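# Assemble the two printed desk lamp parts

## Task

Join the two 3D-printed pieces so they match the completed desk lamp on display, and work quickly. The robot must not tip over or be left leaning, and nothing may be knocked or moved out of the work area; either one means failure.

## Robot and tools

ROBOT. A mobile base with two six-joint arms (left and right) and a gripper on each. Both arms ride on a lifting column, and a tilting head sits on top. Shoulder height S equals 0.90 m plus column_m. Folded, the robot is 0.73 m long and 0.62 m wide, and its front is 0.40 m ahead of the column.

FRAMES. All positions are in metres. In the base frame the origin is on the floor under the column, between the drive wheels, with x forward, y to the left and z up. left_hand and right_hand are given in this frame and mark the point where the fingers meet; the fingertips reach 8 mm farther. The hand's z axis runs along the fingers and its y axis across the opening. The odometry frame is the base frame as it stood at the start. base_odometry only counts wheel turns, so slipping shows up as travel. Heading is in rad, positive to the left. If turned_by_wheels and turned_by_imu disagree by more than about 4% and by at least 0.05 rad, the base hit something or slipped. base_tilt is in degrees, with forward and right positive.

move. Each call carries at most one action and is built from these keys:
- base: a relative offset from where the base last reported itself. Give exactly one key. translate_m drives straight, positive forward, range -3 to 3 m. rotate_rad turns in place, positive counter-clockwise seen from above, range -3.2 to 3.2. The base cannot move sideways.
- joints: absolute targets, each keyed by joint name. column_m is 0 to 0.8 m. head_tilt_rad is -0.61 to 1.308, where 0 is about level and positive tilts down. For each arm (prefix left_ or right_): joint1 -2.879 to 2.879, joint2 0 to 3.141, joint3 0 to 3.019, joint4 -1.692 to 1.57, joint5 -1.57 to 1.57 (positive swings the hand to the robot's right), joint6 -2.094 to 2.094 (roll, positive is clockwise seen from behind), all in rad. The gripper key gives the fingertip gap, 0 to 0.093 m. Joints you leave out keep their previous target.
- speeds: caps for this action only. translate_m 0.05 to 0.8 m/s, rotate_rad 0.1 to 1 rad/s. The maximums are the defaults.
- min_time_s: 0.1 to 8 s, the shortest duration for every arm and gripper motion in the action.
- cameras: a list chosen from cam_head_left, cam_head_right, cam_left_wrist, cam_right_wrist, nav_camera, or all.
- blocking: true (the default) returns once everything is at rest. false returns within about 0.5 s while motion continues.
A move with no action just reports state and images. No action runs longer than 15 s.

wait(seconds 0 to 10, cameras) holds and reports, and it returns early once running moves finish. stop brakes every running motion. zoom_image(camera, region [x0,y0,x1,y1] in pixels, at most 504 by 504) enlarges part of the newest image; images are 672x504. finished_scene ends the scene for good, and the parts must stay assembled without the robot.

RESULTS. The 'move' line reads done, or otherwise the worst status. base_status and joint_status can read done, moving, off_target, contact_stop, time_out or not_followed. 'joint command not followed' means a safety check blocked an arm from coming close to the other arm or the body; to clear it, move the joints involved back at least 0.05 rad. on_its_own lists what the robot did without being told. If a call is refused or an unplanned stop appears, the rest of that reply's moves are skipped. Tolerances for done: column 0.005, head 0.03, joint1 0.045, joint2 0.14, joint3 0.09, joint4 0.055, joint5 0.03, joint6 0.035, gripper 0.003. Base moves count as done within 0.004 m or 0.008 rad, so check odometry after small moves.

ARM GEOMETRY (approximate). Set left joint1 to -1.57 or right joint1 to 1.57, with joints 5 and 6 at 0. The arm then lies in a vertical plane pointing forward, 0.23 m to that side. Let a = j2 - 0.35, b = 1.05 + j2 - j3 and c = b - j4. The hand is 0.12 + 0.39 sin a + 0.38 cos b + 0.25 cos c ahead and S + 0.39 cos a - 0.38 sin b - 0.25 sin c high. For example, j2, j3, j4 = 0.92, 0.78, 0.14 puts it 0.60 m ahead and 0.25 m below S. The real hand may sit up to 7 cm lower and closer, more under load. Fingers pointing straight down carry loads best. Targets within about 0.03 rad of the current position (0.08 for joints 2 and 3) may not move at all. Raising a hand also pulls it toward the column.

GRIPPER. Fingers are 7 cm long. If the reading stays 0.003 m or more above the target, something is held. To release, command well above the reading. One gripper holds roughly 2 to 6 kg.

COLUMN. It stops with contact_stop when a hand, or what it carries, touches down. After that it will not go lower until raised 0.2 m. Moving an arm while column_m is below 0.3 risks hitting the housing or the floor.

BASE. A stalled wheel gives contact_stop; back off 0.05 m before trying anything else. About 3 s of hard pushing switches the wheel motors off for 2 s (wheel_motors_off = 1).

AVOID. Never let the arms strike or squeeze each other, and that includes the fingers. Fast arm swings overshoot by up to 30 degrees. Swinging both arms fast, stretched out and loaded, can tip the robot. Do not drop parts, release them while they move, or slam them. Long pushing or holding a stretched arm overheats motors: MOTOR HOT appears at 85 °C, and at 100 °C that arm goes limp for 30 to 60 s. To relieve pushing, send the arm's reported joint positions back as targets. Approach contact gently in steps of about 0.05 rad.

Each tool is called after ">>>" as name([rows], argument=value, ...), one row to a line, values as JSON.

## Session

>>> move(cameras=["all"])

Scene clock: 0.00 s.
Joint torques (N m): no reading
Heat: left arm: hottest waist 26 °C; right arm: hottest shoulder 28 °C.
base_odometry: x=+0.000 y=+0.000 heading=+0.000
turned_by_wheels: +0.000
turned_by_imu: +0.000
base_tilt: forward=+0.3 right=+0.6
base_status: not commanded
joint_positions: column_m=+0.554 head_tilt_rad=+0.876 left_joint1_rad=-1.590 left_joint2_rad=+0.886 left_joint3_rad=+0.379 left_joint4_rad=-0.959 left_joint5_rad=+0.011 left_joint6_rad=-0.079 left_gripper_m=+0.09396 right_joint1_rad=+1.579 right_joint2_rad=+0.890 right_joint3_rad=+0.408 right_joint4_rad=-0.964 right_joint5_rad=+0.043 right_joint6_rad=+0.025 right_gripper_m=+0.09396
joint_status: not commanded
wheel_motors_off: 0
motor_effort: left_wheel=+2 right_wheel=+3
left_hand: x=+0.1273 y=+0.2188 z=+1.2588 quat_wxyz=(+0.454, +0.030, -0.890, -0.008) (m; base frame)
right_hand: x=+0.1415 y=-0.2311 z=+1.2542 quat_wxyz=(+0.444, +0.002, -0.896, +0.022) (m; base frame)
pictures: cam_head_left, cam_head_right, cam_left_wrist, cam_right_wrist, nav_camera

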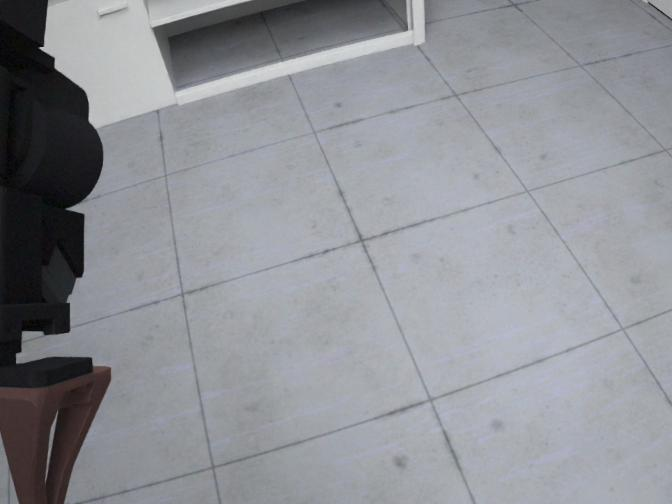

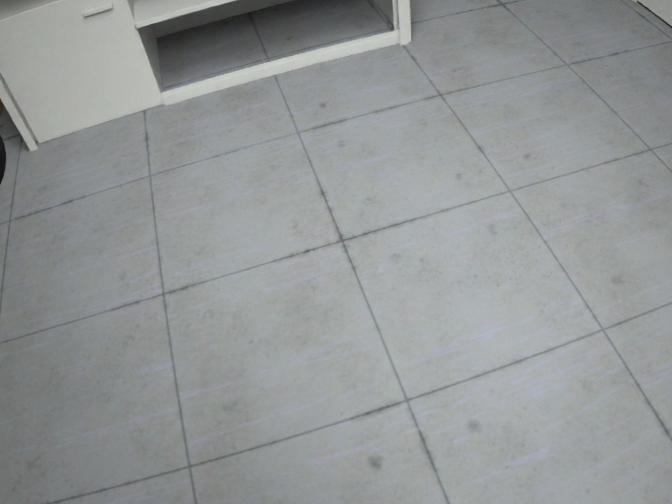

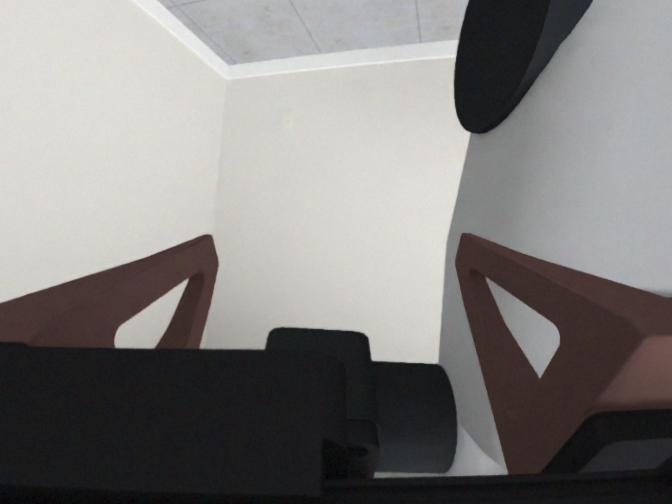

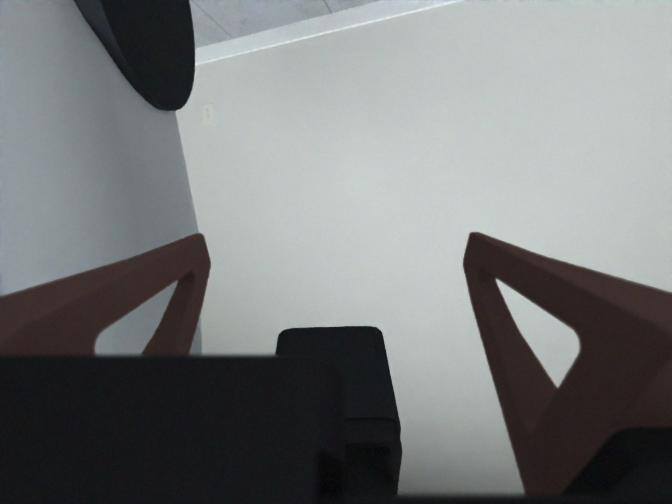

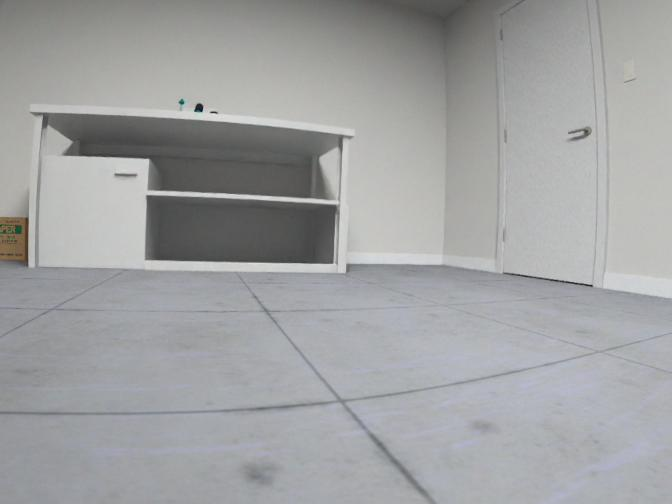

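>>> move(joints={"head_tilt_rad": 0.45}, cameras=["cam_head_left", "cam_head_right", "nav_camera"])

>>> zoom_image(camera="cam_head_left", region=[0, 0, 504, 300])

>>> zoom_image(camera="nav_camera", region=[20, 60, 360, 280])

Scene clock: 4.53 s.
Joint torques (N m): left_arm=[2.14 -9 -2.02 -1.55 0.03 -0.03] | right_arm=[0.56 -9.23 -1.09 -1.51 0.03 0.01]
Heat: left arm: hottest waist 26 °C; right arm: hottest shoulder 28 °C.
move: done
base_odometry: x=+0.000 y=+0.000 heading=+0.000
turned_by_wheels: +0.000
turned_by_imu: -0.001
base_tilt: forward=+0.3 right=+0.5
base_status: not commanded
joint_positions: column_m=+0.554 head_tilt_rad=+0.469 left_joint1_rad=-1.590 left_joint2_rad=+0.886 left_joint3_rad=+0.379 left_joint4_rad=-0.959 left_joint5_rad=+0.011 left_joint6_rad=-0.079 left_gripper_m=+0.09396 right_joint1_rad=+1.579 right_joint2_rad=+0.890 right_joint3_rad=+0.408 right_joint4_rad=-0.964 right_joint5_rad=+0.043 right_joint6_rad=+0.025 right_gripper_m=+0.09396
joint_status: all done
wheel_motors_off: 0
motor_effort: left_wheel=+3(5) right_wheel=+3(4)
left_hand: x=+0.1273 y=+0.2188 z=+1.2588 quat_wxyz=(+0.454, +0.030, -0.890, -0.008) (m; base frame)
right_hand: x=+0.1415 y=-0.2311 z=+1.2542 quat_wxyz=(+0.444, +0.002, -0.896, +0.022) (m; base frame)
pictures: cam_head_left, cam_head_right, nav_camera
camera_calibration:
cam_head_left: T_world_to_cam=[[0.103051, -0.991314, -0.0817092, 0.134456], [-0.440654, 0.0281473, -0.897236, 1.39319], [0.891743, 0.128466, -0.433926, 0.554519], [0, 0, 0, 1]] pos_world=[0.105568, 0.0228366, 1.50162]
cam_head_right: T_world_to_cam=[[0.103662, -0.991236, -0.0818848, 0.0718433], [-0.439992, 0.0281327, -0.897561, 1.39372], [0.891998, 0.129072, -0.43322, 0.553331], [0, 0, 0, 1]] pos_world=[0.11221, -0.0394149, 1.49655]

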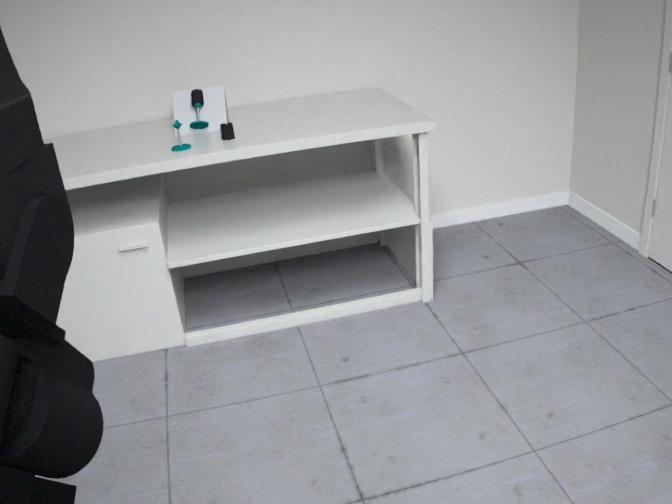

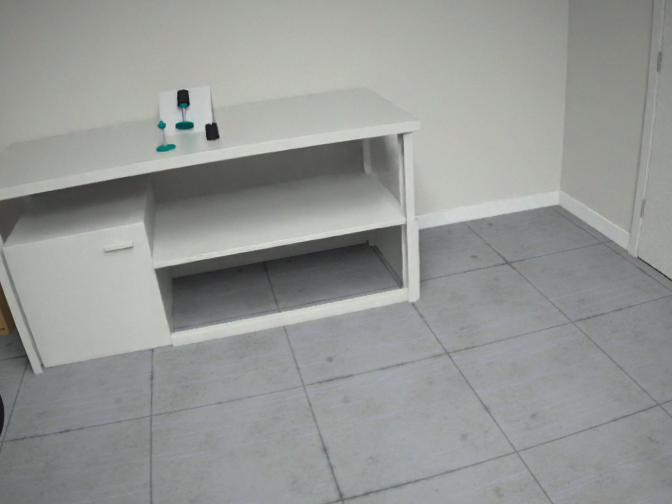

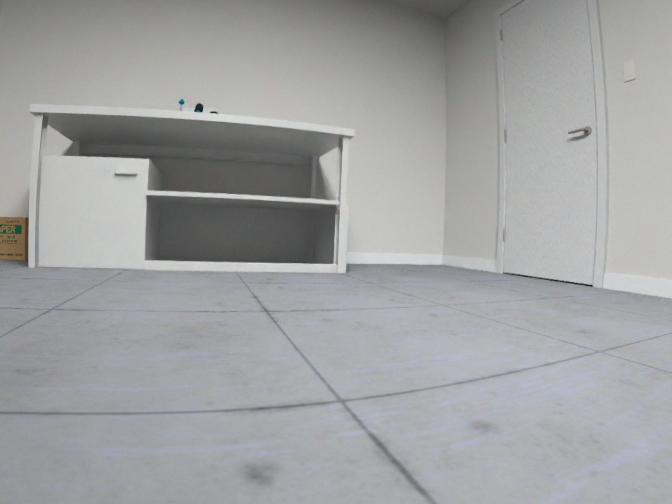

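Scaled by 1.000.

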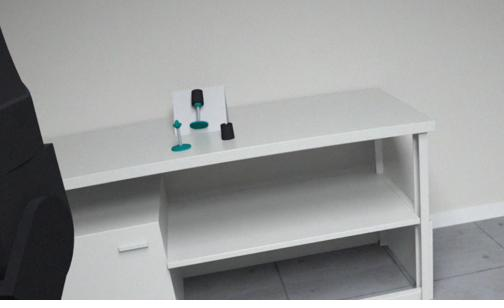

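Scaled by 1.482 from the camera's 672x504 image, which has a finer 960x720 frame.

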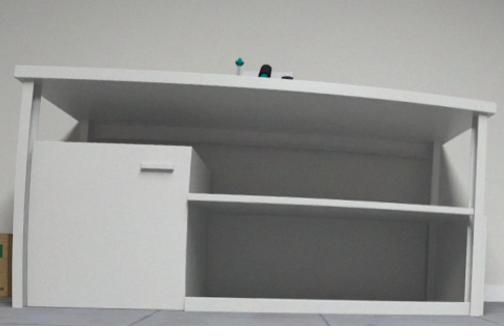

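>>> move(base={"rotate_rad": 0.338}, joints={"head_tilt_rad": 0.55})

>>> move(base={"translate_m": 1.45}, speeds={"translate_m": 0.6}, cameras=["cam_head_left", "cam_head_right", "nav_camera"])

>>> zoom_image(camera="cam_head_left", region=[180, 80, 480, 305])

Scene clock: 38.93 s.
Joint torques (N m): left_arm=[2.26 -8.94 -2.02 -1.57 0.03 -0.02] | right_arm=[0.44 -9.35 -0.99 -1.55 0.05 0]
Heat: left arm: hottest waist 26 °C; right arm: hottest shoulder 28 °C.
move: done
base_odometry: x=+0.000 y=+0.000 heading=+0.337
turned_by_wheels: +0.337
turned_by_imu: +0.325
base_tilt: forward=+0.3 right=+0.5
base_status: done
joint_positions: column_m=+0.554 head_tilt_rad=+0.554 left_joint1_rad=-1.590 left_joint2_rad=+0.886 left_joint3_rad=+0.379 left_joint4_rad=-0.959 left_joint5_rad=+0.011 left_joint6_rad=-0.079 left_gripper_m=+0.09396 right_joint1_rad=+1.579 right_joint2_rad=+0.890 right_joint3_rad=+0.408 right_joint4_rad=-0.964 right_joint5_rad=+0.043 right_joint6_rad=+0.025 right_gripper_m=+0.09396
joint_status: all done
wheel_motors_off: 0
motor_effort: left_wheel=+0(34) right_wheel=+2(52)
left_hand: x=+0.1273 y=+0.2189 z=+1.2588 quat_wxyz=(+0.454, +0.030, -0.890, -0.008) (m; base frame)
right_hand: x=+0.1415 y=-0.2311 z=+1.2542 quat_wxyz=(+0.444, +0.002, -0.896, +0.022) (m; base frame)
pictures: none

Scene clock: 43.00 s.
Joint torques (N m): left_arm=[2.2 -8.94 -1.96 -1.57 0.04 -0.02] | right_arm=[-0.15 -9.88 -0.96 -1.52 0.05 0]
Heat: left arm: hottest waist 26 °C; right arm: hottest shoulder 28 °C.
move: done
base_odometry: x=+1.368 y=+0.480 heading=+0.338
turned_by_wheels: +0.001
turned_by_imu: +0.003
base_tilt: forward=+0.2 right=+0.5
base_status: done
joint_positions: column_m=+0.554 head_tilt_rad=+0.554 left_joint1_rad=-1.590 left_joint2_rad=+0.886 left_joint3_rad=+0.378 left_joint4_rad=-0.959 left_joint5_rad=+0.011 left_joint6_rad=-0.079 left_gripper_m=+0.09396 right_joint1_rad=+1.579 right_joint2_rad=+0.890 right_joint3_rad=+0.407 right_joint4_rad=-0.964 right_joint5_rad=+0.043 right_joint6_rad=+0.025 right_gripper_m=+0.09396
joint_status: not commanded
wheel_motors_off: 0
motor_effort: left_wheel=+2(48) right_wheel=+0(48)
left_hand: x=+0.1271 y=+0.2189 z=+1.2589 quat_wxyz=(+0.454, +0.030, -0.890, -0.008) (m; base frame)
right_hand: x=+0.1409 y=-0.2311 z=+1.2544 quat_wxyz=(+0.445, +0.002, -0.895, +0.022) (m; base frame)
pictures: cam_head_left, cam_head_right, nav_camera
camera_calibration:
cam_head_left: T_world_to_cam=[[0.0956932, -0.991314, -0.0902131, 0.147925], [-0.515641, 0.0281545, -0.856342, 1.33393], [0.851444, 0.128464, -0.508468, 0.671371], [0, 0, 0, 1]] pos_world=[0.10204, 0.0228366, 1.49702]
cam_head_right: T_world_to_cam=[[0.0962874, -0.991236, -0.0904403, 0.0853826], [-0.515009, 0.02814, -0.856723, 1.33453], [0.851759, 0.129069, -0.507786, 0.67015], [0, 0, 0, 1]] pos_world=[0.108267, -0.0394149, 1.49134]

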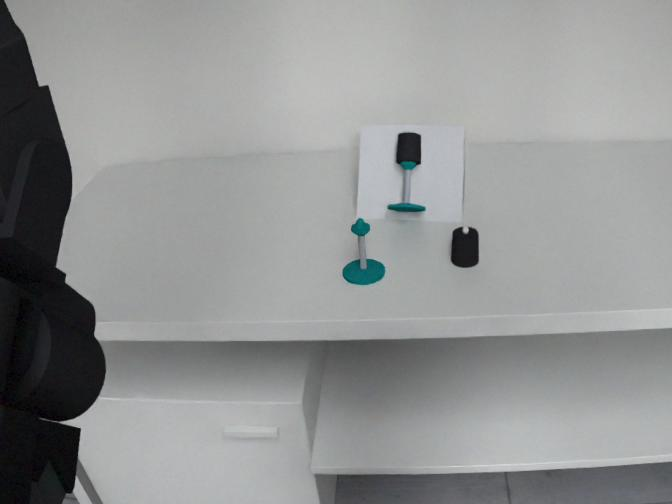

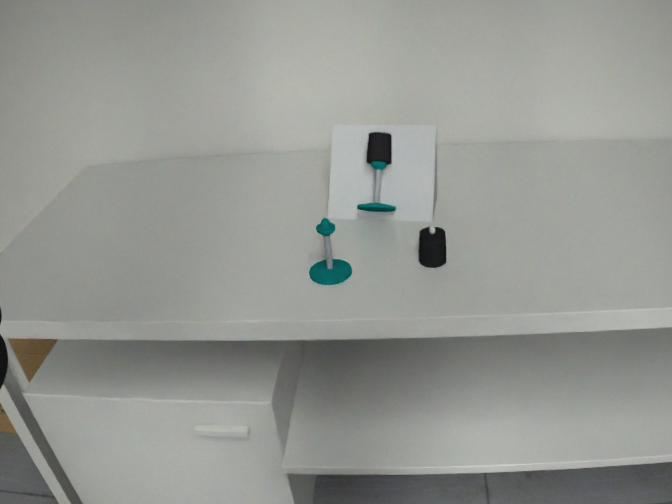

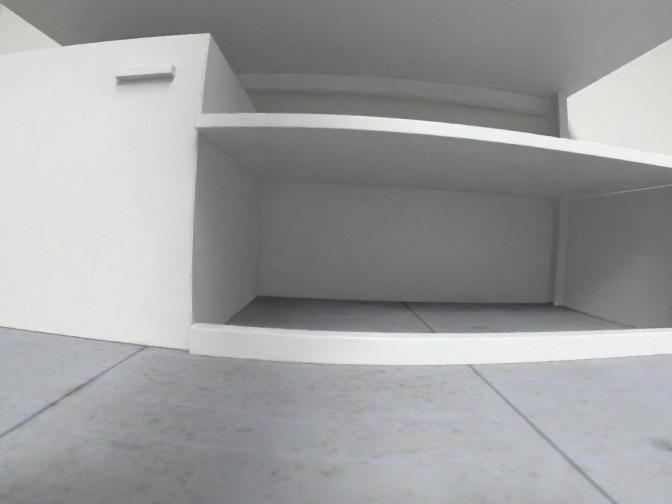

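Scaled by 1.680 from the camera's 672x504 image, which has a finer 960x720 frame.

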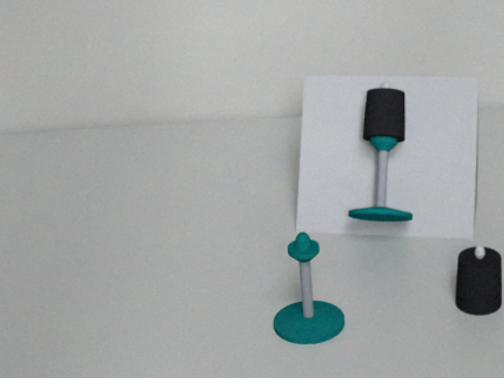

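>>> move(base={"rotate_rad": 0.55})

>>> move(base={"translate_m": 0.37}, speeds={"translate_m": 0.4})

>>> move(base={"rotate_rad": -0.54}, joints={"head_tilt_rad": 0.75}, cameras=["cam_head_left", "cam_head_right", "nav_camera"])

>>> zoom_image(camera="cam_head_left", region=[350, 20, 650, 245])

>>> zoom_image(camera="cam_head_right", region=[350, 20, 650, 245])

Scene clock: 141.37 s.
Joint torques (N m): left_arm=[2.2 -9 -2.02 -1.57 0.04 -0.03] | right_arm=[0.26 -8.82 -0.88 -1.51 0.07 -0.02]
Heat: left arm: hottest waist 26 °C; right arm: hottest shoulder 29 °C.
move: done
base_odometry: x=+1.368 y=+0.480 heading=+0.887
turned_by_wheels: +0.549
turned_by_imu: +0.534
base_tilt: forward=+0.3 right=+0.6
base_status: done
joint_positions: column_m=+0.554 head_tilt_rad=+0.554 left_joint1_rad=-1.590 left_joint2_rad=+0.886 left_joint3_rad=+0.378 left_joint4_rad=-0.959 left_joint5_rad=+0.011 left_joint6_rad=-0.079 left_gripper_m=+0.09396 right_joint1_rad=+1.579 right_joint2_rad=+0.890 right_joint3_rad=+0.407 right_joint4_rad=-0.964 right_joint5_rad=+0.042 right_joint6_rad=+0.025 right_gripper_m=+0.09396
joint_status: not commanded
wheel_motors_off: 0
motor_effort: left_wheel=-3(47) right_wheel=+0(51)
left_hand: x=+0.1271 y=+0.2189 z=+1.2589 quat_wxyz=(+0.454, +0.030, -0.890, -0.008) (m; base frame)
right_hand: x=+0.1409 y=-0.2311 z=+1.2544 quat_wxyz=(+0.445, +0.002, -0.895, +0.022) (m; base frame)
pictures: none

Scene clock: 143.53 s.
Joint torques (N m): left_arm=[2.14 -9.05 -1.96 -1.52 0.04 -0.02] | right_arm=[-0.21 -9.35 -0.88 -1.32 0.02 -0.02]
Heat: left arm: hottest waist 26 °C; right arm: hottest shoulder 29 °C.
move: done
base_odometry: x=+1.602 y=+0.767 heading=+0.889
turned_by_wheels: +0.001
turned_by_imu: +0.002
base_tilt: forward=+0.3 right=+0.5
base_status: done
joint_positions: column_m=+0.554 head_tilt_rad=+0.554 left_joint1_rad=-1.590 left_joint2_rad=+0.886 left_joint3_rad=+0.379 left_joint4_rad=-0.959 left_joint5_rad=+0.011 left_joint6_rad=-0.079 left_gripper_m=+0.09396 right_joint1_rad=+1.579 right_joint2_rad=+0.890 right_joint3_rad=+0.409 right_joint4_rad=-0.964 right_joint5_rad=+0.042 right_joint6_rad=+0.025 right_gripper_m=+0.09396
joint_status: not commanded
wheel_motors_off: 0
motor_effort: left_wheel=+2(48) right_wheel=-1(53)
left_hand: x=+0.1277 y=+0.2189 z=+1.2587 quat_wxyz=(+0.454, +0.030, -0.891, -0.008) (m; base frame)
right_hand: x=+0.1419 y=-0.2311 z=+1.2540 quat_wxyz=(+0.444, +0.002, -0.896, +0.022) (m; base frame)
pictures: none

Scene clock: 145.30 s.
Joint torques (N m): left_arm=[2.26 -8.94 -2.07 -1.57 0.03 -0.02] | right_arm=[0.56 -9.82 -1.14 -1.36 0 -0.04]
Heat: left arm: hottest waist 26 °C; right arm: hottest shoulder 29 °C.
move: done
base_odometry: x=+1.602 y=+0.767 heading=+0.349
turned_by_wheels: -0.540
turned_by_imu: -0.527
base_tilt: forward=+0.3 right=+0.5
base_status: done
joint_positions: column_m=+0.554 head_tilt_rad=+0.752 left_joint1_rad=-1.590 left_joint2_rad=+0.886 left_joint3_rad=+0.379 left_joint4_rad=-0.959 left_joint5_rad=+0.011 left_joint6_rad=-0.079 left_gripper_m=+0.09396 right_joint1_rad=+1.579 right_joint2_rad=+0.890 right_joint3_rad=+0.409 right_joint4_rad=-0.964 right_joint5_rad=+0.043 right_joint6_rad=+0.025 right_gripper_m=+0.09396
joint_status: all done
wheel_motors_off: 0
motor_effort: left_wheel=-3(37) right_wheel=+0(54)
left_hand: x=+0.1277 y=+0.2188 z=+1.2587 quat_wxyz=(+0.454, +0.030, -0.891, -0.008) (m; base frame)
right_hand: x=+0.1419 y=-0.2312 z=+1.2540 quat_wxyz=(+0.444, +0.002, -0.896, +0.022) (m; base frame)
pictures: cam_head_left, cam_head_right, nav_camera
camera_calibration:
cam_head_left: T_world_to_cam=[[0.0760854, -0.991314, -0.107274, 0.175179], [-0.67398, 0.0281557, -0.738213, 1.15998], [0.734821, 0.128468, -0.665984, 0.919769], [0, 0, 0, 1]] pos_world=[0.0926078, 0.0228366, 1.48765]
cam_head_right: T_world_to_cam=[[0.0766234, -0.991236, -0.107614, 0.112812], [-0.673436, 0.0281412, -0.73871, 1.16075], [0.735264, 0.129073, -0.665377, 0.918652], [0, 0, 0, 1]] pos_world=[0.0975958, -0.0394149, 1.48085]

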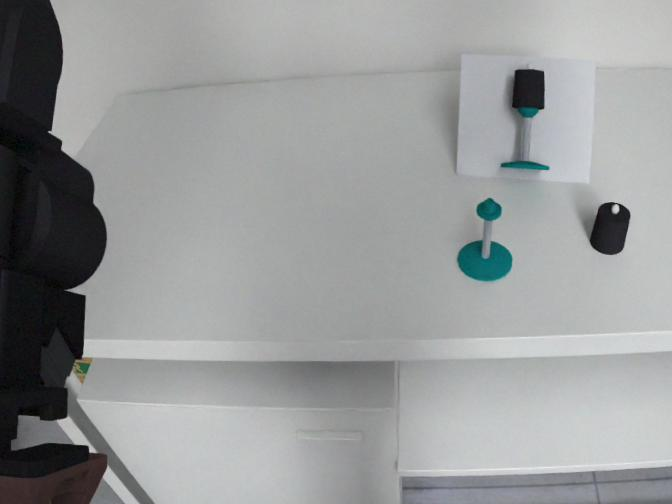

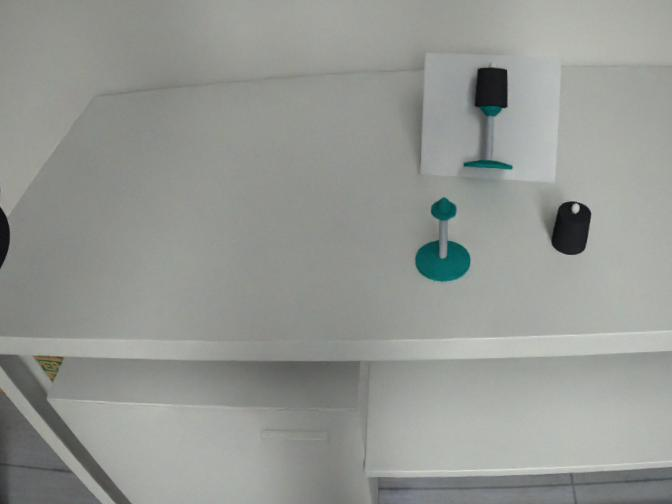

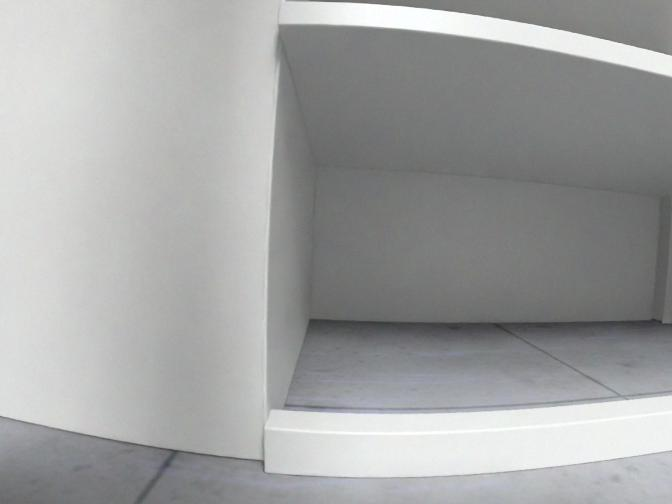

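Scaled by 1.680 from the camera's 672x504 image, which has a finer 960x720 frame.

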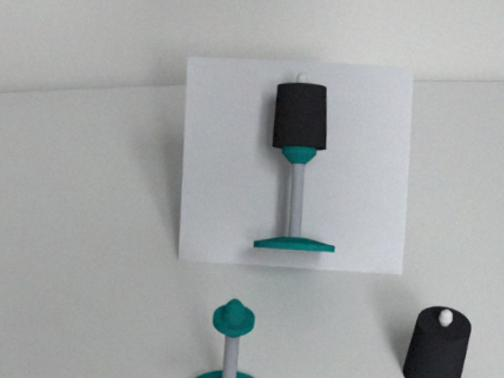

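Scaled by 1.680 from the camera's 672x504 image, which has a finer 960x720 frame.

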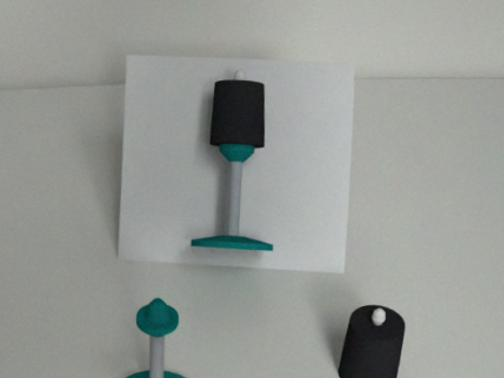

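>>> move(base={"translate_m": 0.135}, speeds={"translate_m": 0.3}, joints={"right_joint1_rad": 1.441, "right_joint2_rad": 1.3585, "right_joint3_rad": 1.3465, "right_joint4_rad": -0.509, "right_joint5_rad": -0.112, "right_joint6_rad": 0.0, "head_tilt_rad": 0.85}, cameras=["cam_head_left", "cam_head_right", "cam_right_wrist"])

Scene clock: 205.27 s.
Joint torques (N m): left_arm=[2.49 -9 -2.02 -1.57 0.03 -0.02] | right_arm=[-0.91 -23 4.18 0.14 -0.1 -0.04]
Heat: left arm: hottest waist 26 °C; right arm: hottest shoulder 29 °C.
move: done
base_odometry: x=+1.729 y=+0.813 heading=+0.348
turned_by_wheels: -0.001
turned_by_imu: -0.002
base_tilt: forward=+0.3 right=+0.6
base_status: done
joint_positions: column_m=+0.554 head_tilt_rad=+0.852 left_joint1_rad=-1.590 left_joint2_rad=+0.886 left_joint3_rad=+0.379 left_joint4_rad=-0.959 left_joint5_rad=+0.011 left_joint6_rad=-0.079 left_gripper_m=+0.09396 right_joint1_rad=+1.439 right_joint2_rad=+1.358 right_joint3_rad=+1.345 right_joint4_rad=-0.510 right_joint5_rad=-0.109 right_joint6_rad=+0.003 right_gripper_m=+0.09397
joint_status: all done
wheel_motors_off: 0
motor_effort: left_wheel=+0(43) right_wheel=+1(59)
left_hand: x=+0.1277 y=+0.2188 z=+1.2587 quat_wxyz=(+0.454, +0.030, -0.891, -0.008) (m; base frame)
right_hand: x=+0.6353 y=-0.2863 z=+1.0825 quat_wxyz=(-0.002, -0.035, -0.999, +0.003) (m; base frame)
pictures: cam_head_left, cam_head_right, cam_right_wrist
camera_calibration:
cam_head_left: T_world_to_cam=[[0.0650302, -0.991315, -0.114303, 0.186556], [-0.744077, 0.0281546, -0.667501, 1.0546], [0.664922, 0.128458, -0.735784, 1.03074], [0, 0, 0, 1]] pos_world=[0.0872091, 0.0228366, 1.48367]
cam_head_right: T_world_to_cam=[[0.0655317, -0.991237, -0.114695, 0.124278], [-0.743584, 0.0281401, -0.66805, 1.05548], [0.665423, 0.129064, -0.735224, 1.02975], [0, 0, 0, 1]] pos_world=[0.0914763, -0.0394149, 1.47646]
cam_right_wrist: T_world_to_cam=[[-0.0703552, -0.997485, 0.00854418, -0.251084], [-0.803778, 0.061761, 0.591715, -0.11], [-0.590755, 0.0347626, -0.806102, 1.38493], [0, 0, 0, 1]] pos_world=[0.712075, -0.291803, 1.18363]

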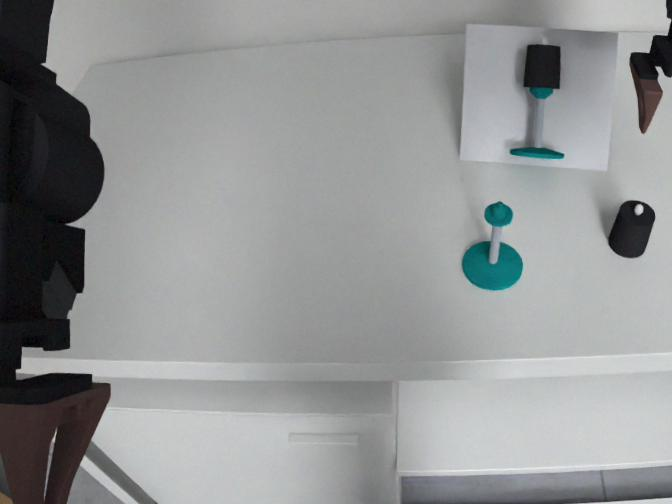

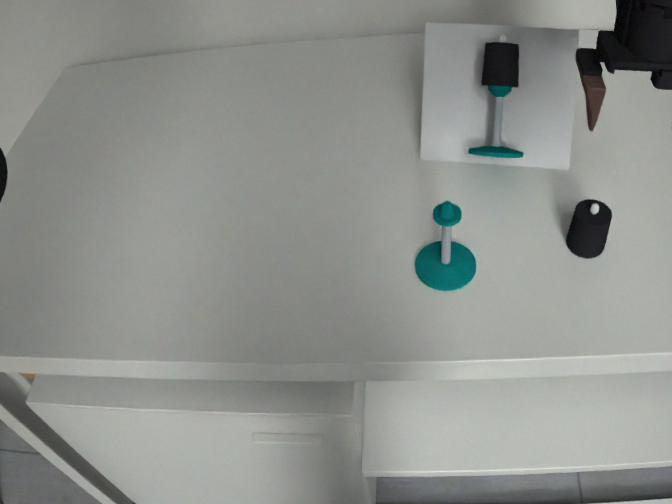

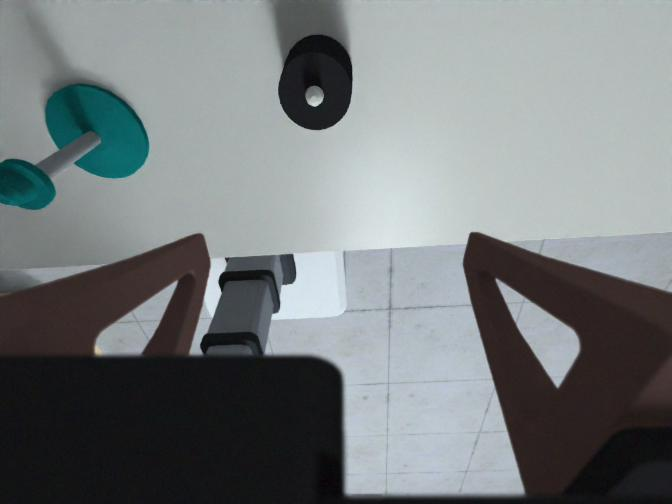

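>>> zoom_image(camera="cam_head_left", region=[440, 170, 672, 344])

>>> zoom_image(camera="cam_head_right", region=[400, 170, 632, 344])

>>> zoom_image(camera="cam_right_wrist", region=[0, 0, 400, 300])

Scaled by 2.172 from the camera's 672x504 image, which has a finer 960x720 frame.

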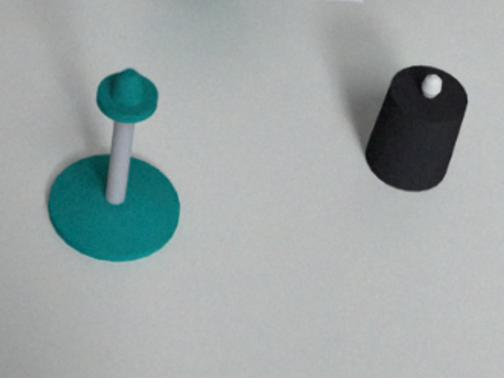

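Scaled by 2.172 from the camera's 672x504 image, which has a finer 960x720 frame.

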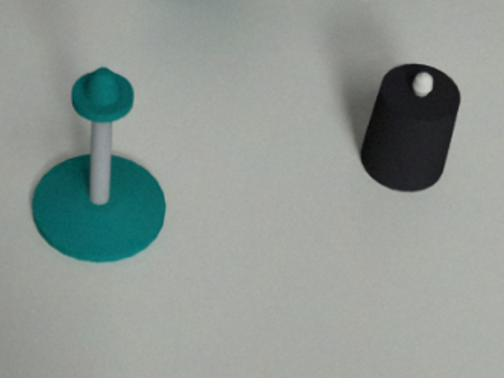

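Scaled by 1.260 from the camera's 672x504 image, which has a finer 960x720 frame.

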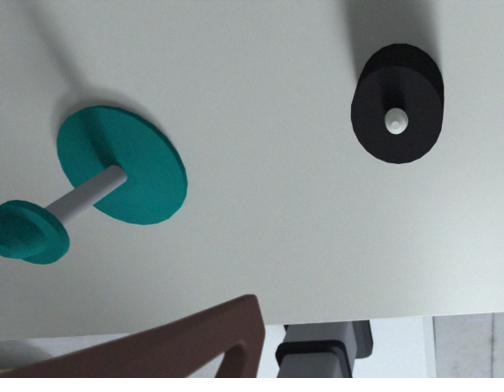

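>>> move(joints={"column_m": 0.462}, cameras=["cam_head_left", "cam_head_right", "cam_right_wrist"])

>>> zoom_image(camera="cam_head_right", region=[400, 100, 672, 304])

>>> zoom_image(camera="cam_head_left", region=[440, 100, 672, 274])

Scene clock: 255.57 s.
Joint torques (N m): left_arm=[2.2 -9 -2.07 -1.58 0.04 -0.03] | right_arm=[-1.38 -22.71 4.15 0.13 -0.06 0.01]
Heat: left arm: hottest waist 26 °C; right arm: hottest shoulder 32 °C.
move: done
base_odometry: x=+1.729 y=+0.813 heading=+0.348
turned_by_wheels: +0.000
turned_by_imu: -0.001
base_tilt: forward=+0.2 right=+0.7
base_status: not commanded
joint_positions: column_m=+0.462 head_tilt_rad=+0.852 left_joint1_rad=-1.590 left_joint2_rad=+0.886 left_joint3_rad=+0.379 left_joint4_rad=-0.959 left_joint5_rad=+0.011 left_joint6_rad=-0.079 left_gripper_m=+0.09396 right_joint1_rad=+1.439 right_joint2_rad=+1.358 right_joint3_rad=+1.345 right_joint4_rad=-0.510 right_joint5_rad=-0.109 right_joint6_rad=+0.003 right_gripper_m=+0.09397
joint_status: all done
wheel_motors_off: 0
motor_effort: left_wheel=-7(7) right_wheel=+2(3)
left_hand: x=+0.1277 y=+0.2188 z=+1.1667 quat_wxyz=(+0.454, +0.030, -0.891, -0.008) (m; base frame)
right_hand: x=+0.6353 y=-0.2863 z=+0.9906 quat_wxyz=(-0.002, -0.035, -0.999, +0.003) (m; base frame)
pictures: cam_head_left, cam_head_right, cam_right_wrist
camera_calibration:
cam_head_left: T_world_to_cam=[[0.0650302, -0.991315, -0.114303, 0.176051], [-0.744077, 0.0281546, -0.667501, 0.993257], [0.664922, 0.128458, -0.735784, 0.963122], [0, 0, 0, 1]] pos_world=[0.0872091, 0.0228366, 1.39177]
cam_head_right: T_world_to_cam=[[0.0655317, -0.991237, -0.114695, 0.113726], [-0.743584, 0.0281401, -0.66805, 0.994017], [0.665423, 0.129064, -0.735224, 0.962105], [0, 0, 0, 1]] pos_world=[0.0914763, -0.0394149, 1.38446]
cam_right_wrist: T_world_to_cam=[[-0.0703552, -0.997485, 0.00854418, -0.250299], [-0.803778, 0.061761, 0.591715, -0.055621], [-0.590755, 0.0347626, -0.806102, 1.31085], [0, 0, 0, 1]] pos_world=[0.712075, -0.291803, 1.09173]

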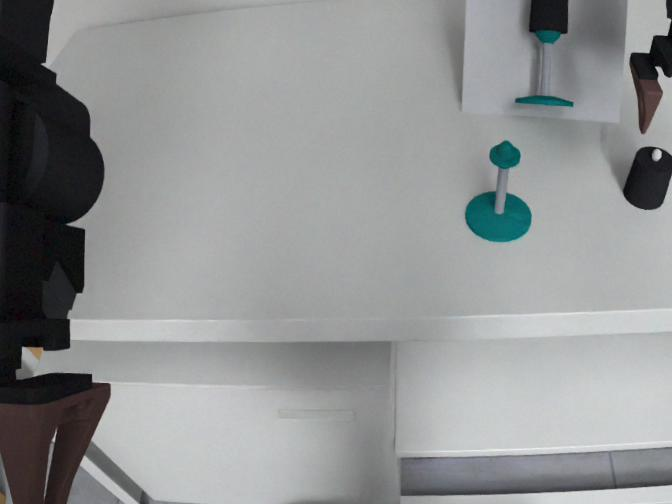

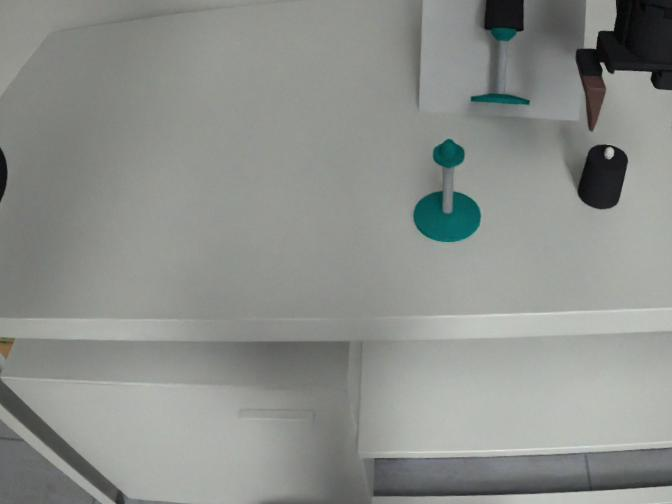

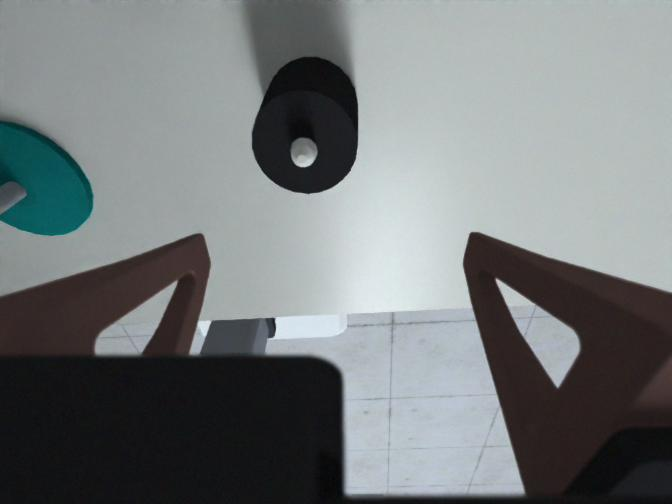

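Scaled by 1.853 from the camera's 672x504 image, which has a finer 960x720 frame.

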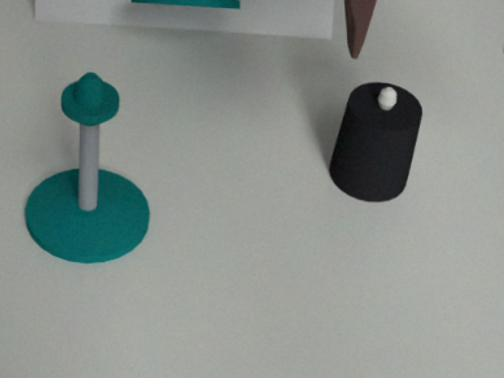

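Scaled by 2.172 from the camera's 672x504 image, which has a finer 960x720 frame.

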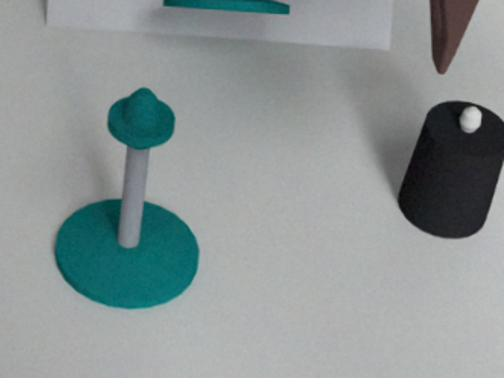

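>>> move(base={"rotate_rad": 0.02})

>>> move(base={"translate_m": 0.014}, speeds={"translate_m": 0.1}, cameras=["cam_head_left", "cam_head_right", "cam_right_wrist"])

>>> zoom_image(camera="cam_head_right", region=[400, 100, 672, 304])

>>> zoom_image(camera="cam_right_wrist", region=[140, 20, 540, 320])

Scene clock: 276.27 s.
Joint torques (N m): left_arm=[2.14 -9 -2.09 -1.57 0.04 -0.02] | right_arm=[-1.26 -22.24 4.19 0.05 -0.05 -0.04]
Heat: left arm: hottest waist 26 °C; right arm: hottest shoulder 33 °C.
move: done
base_odometry: x=+1.729 y=+0.813 heading=+0.366
turned_by_wheels: +0.018
turned_by_imu: +0.017
base_tilt: forward=+0.2 right=+0.6
base_status: done
joint_positions: column_m=+0.462 head_tilt_rad=+0.852 left_joint1_rad=-1.590 left_joint2_rad=+0.886 left_joint3_rad=+0.379 left_joint4_rad=-0.959 left_joint5_rad=+0.011 left_joint6_rad=-0.079 left_gripper_m=+0.09396 right_joint1_rad=+1.442 right_joint2_rad=+1.358 right_joint3_rad=+1.345 right_joint4_rad=-0.510 right_joint5_rad=-0.110 right_joint6_rad=+0.003 right_gripper_m=+0.09397
joint_status: not commanded
wheel_motors_off: 0
motor_effort: left_wheel=-3(37) right_wheel=+0(47)
left_hand: x=+0.1277 y=+0.2189 z=+1.1667 quat_wxyz=(+0.454, +0.030, -0.891, -0.008) (m; base frame)
right_hand: x=+0.6355 y=-0.2841 z=+0.9904 quat_wxyz=(-0.002, -0.034, -0.999, +0.001) (m; base frame)
pictures: none

Scene clock: 277.07 s.
Joint torques (N m): left_arm=[2.08 -9 -2.32 -1.55 0.04 -0.02] | right_arm=[-1.85 -23 4.12 0.08 -0.02 -0.02]
Heat: left arm: hottest waist 26 °C; right arm: hottest shoulder 33 °C.
move: done
base_odometry: x=+1.742 y=+0.818 heading=+0.367
turned_by_wheels: +0.001
turned_by_imu: +0.001
base_tilt: forward=+0.3 right=+0.6
base_status: done
joint_positions: column_m=+0.462 head_tilt_rad=+0.852 left_joint1_rad=-1.590 left_joint2_rad=+0.886 left_joint3_rad=+0.381 left_joint4_rad=-0.959 left_joint5_rad=+0.011 left_joint6_rad=-0.079 left_gripper_m=+0.09396 right_joint1_rad=+1.442 right_joint2_rad=+1.357 right_joint3_rad=+1.344 right_joint4_rad=-0.510 right_joint5_rad=-0.110 right_joint6_rad=+0.003 right_gripper_m=+0.09397
joint_status: not commanded
wheel_motors_off: 0
motor_effort: left_wheel=-3(31) right_wheel=-1(40)
left_hand: x=+0.1286 y=+0.2189 z=+1.1664 quat_wxyz=(+0.453, +0.030, -0.891, -0.008) (m; base frame)
right_hand: x=+0.6355 y=-0.2841 z=+0.9905 quat_wxyz=(-0.002, -0.034, -0.999, +0.001) (m; base frame)
pictures: cam_head_left, cam_head_right, cam_right_wrist
camera_calibration:
cam_head_left: T_world_to_cam=[[0.0650009, -0.991315, -0.114324, 0.176083], [-0.744316, 0.0281444, -0.667234, 0.992906], [0.664656, 0.128464, -0.736022, 0.963478], [0, 0, 0, 1]] pos_world=[0.0872091, 0.0228366, 1.39177]
cam_head_right: T_world_to_cam=[[0.0655022, -0.991236, -0.114716, 0.113765], [-0.743825, 0.0281298, -0.667783, 0.993595], [0.665157, 0.12907, -0.735463, 0.962527], [0, 0, 0, 1]] pos_world=[0.0913762, -0.0394149, 1.38446]
cam_right_wrist: T_world_to_cam=[[-0.0686841, -0.997627, 0.00485856, -0.245507], [-0.804138, 0.058244, 0.591582, -0.0562196], [-0.590461, 0.0367253, -0.80623, 1.31126], [0, 0, 0, 1]] pos_world=[0.712175, -0.289806, 1.09163]

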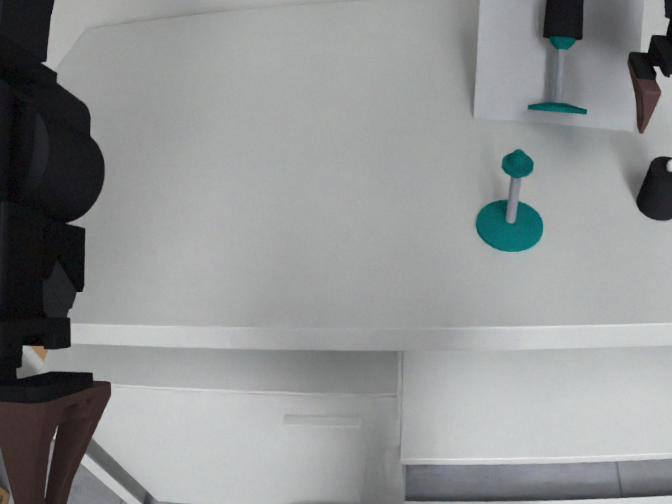

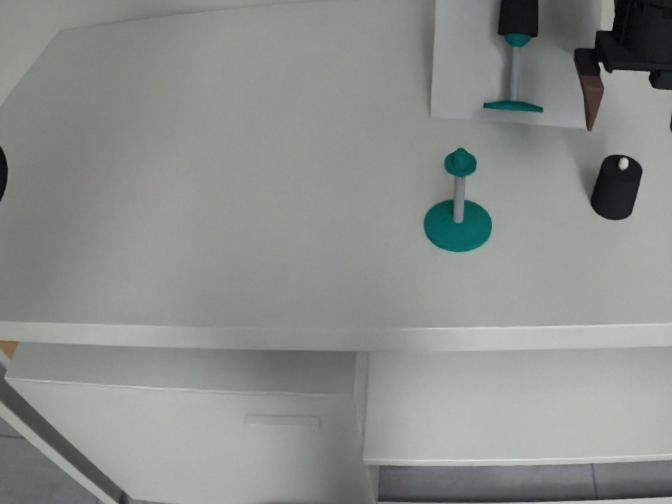

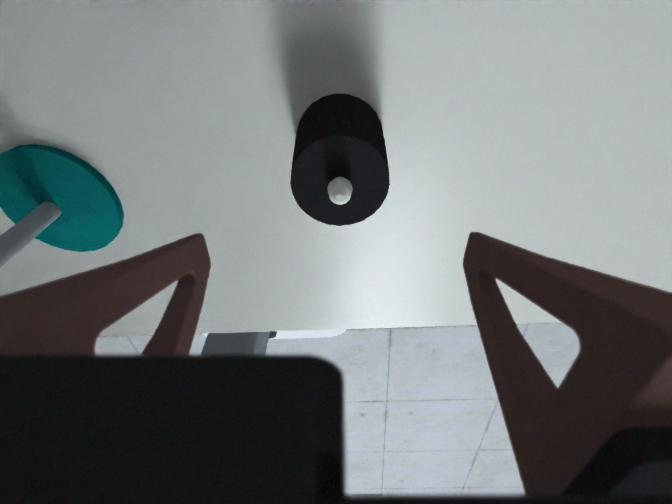

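Scaled by 1.853 from the camera's 672x504 image, which has a finer 960x720 frame.

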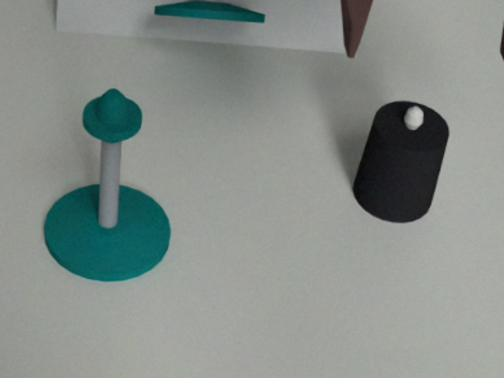

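Scaled by 1.260 from the camera's 672x504 image, which has a finer 960x720 frame.

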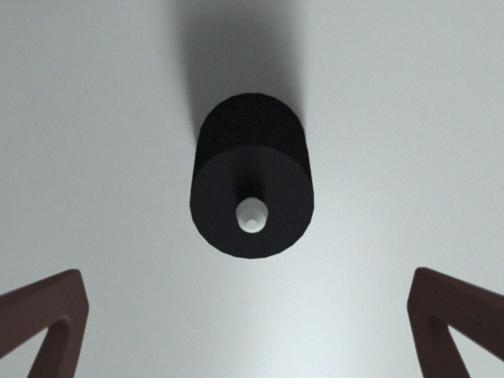

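>>> move(joints={"column_m": 0.387}, cameras=["cam_head_right", "cam_right_wrist"])

>>> zoom_image(camera="cam_head_right", region=[400, 50, 672, 254])

Scene clock: 289.23 s.
Joint torques (N m): left_arm=[2.2 -9.05 -2.22 -1.57 0.05 -0.02] | right_arm=[-1.14 -22.24 4.26 0.12 -0.04 0]
Heat: left arm: hottest waist 26 °C; right arm: hottest shoulder 33 °C.
move: done
base_odometry: x=+1.742 y=+0.818 heading=+0.367
turned_by_wheels: +0.000
turned_by_imu: -0.001
base_tilt: forward=+0.3 right=+0.6
base_status: not commanded
joint_positions: column_m=+0.387 head_tilt_rad=+0.852 left_joint1_rad=-1.590 left_joint2_rad=+0.886 left_joint3_rad=+0.381 left_joint4_rad=-0.959 left_joint5_rad=+0.011 left_joint6_rad=-0.079 left_gripper_m=+0.09396 right_joint1_rad=+1.442 right_joint2_rad=+1.357 right_joint3_rad=+1.344 right_joint4_rad=-0.510 right_joint5_rad=-0.110 right_joint6_rad=+0.003 right_gripper_m=+0.09397
joint_status: all done
wheel_motors_off: 0
motor_effort: left_wheel=+2(5) right_wheel=-2(2)
left_hand: x=+0.1286 y=+0.2189 z=+1.0915 quat_wxyz=(+0.453, +0.030, -0.891, -0.008) (m; base frame)
right_hand: x=+0.6355 y=-0.2841 z=+0.9155 quat_wxyz=(-0.002, -0.034, -0.999, +0.001) (m; base frame)
pictures: cam_head_right, cam_right_wrist
camera_calibration:
cam_head_right: T_world_to_cam=[[0.0655022, -0.991236, -0.114716, 0.105173], [-0.743825, 0.0281298, -0.667783, 0.943578], [0.665157, 0.12907, -0.735463, 0.907441], [0, 0, 0, 1]] pos_world=[0.0913762, -0.0394149, 1.30956]
cam_right_wrist: T_world_to_cam=[[-0.0686841, -0.997627, 0.00485856, -0.245143], [-0.804138, 0.058244, 0.591582, -0.0119101], [-0.590461, 0.0367253, -0.80623, 1.25087], [0, 0, 0, 1]] pos_world=[0.712175, -0.289806, 1.01673]

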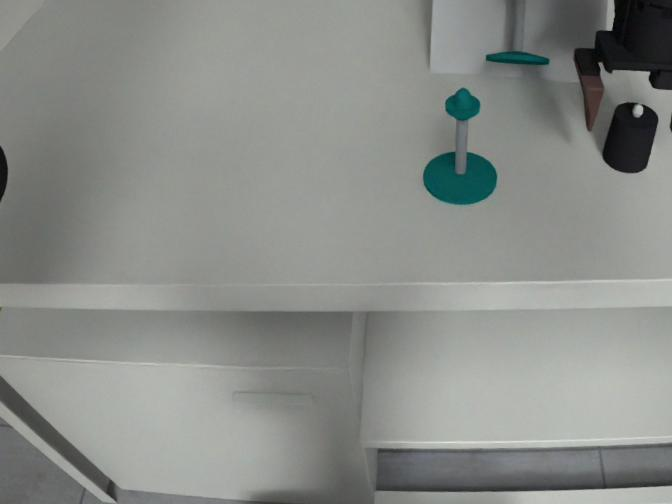

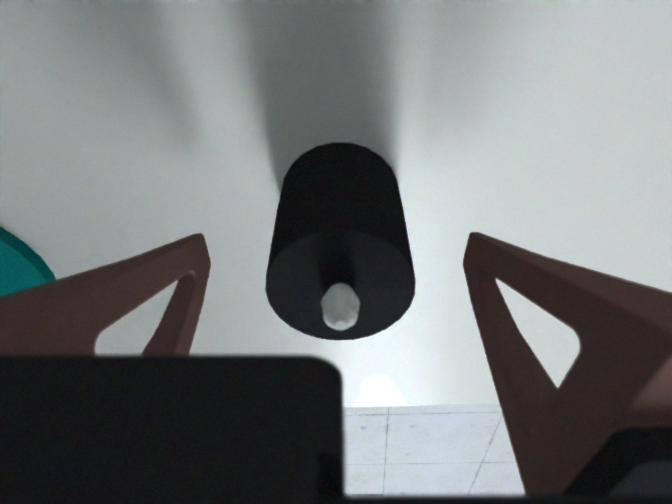

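Scaled by 1.853 from the camera's 672x504 image, which has a finer 960x720 frame.

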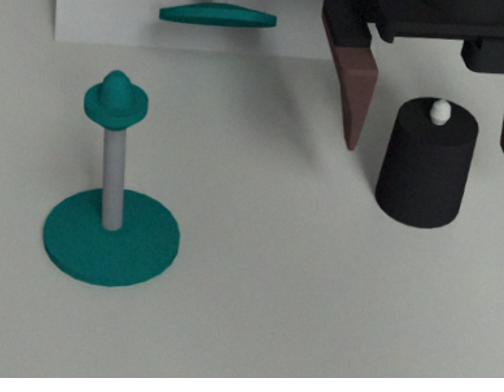

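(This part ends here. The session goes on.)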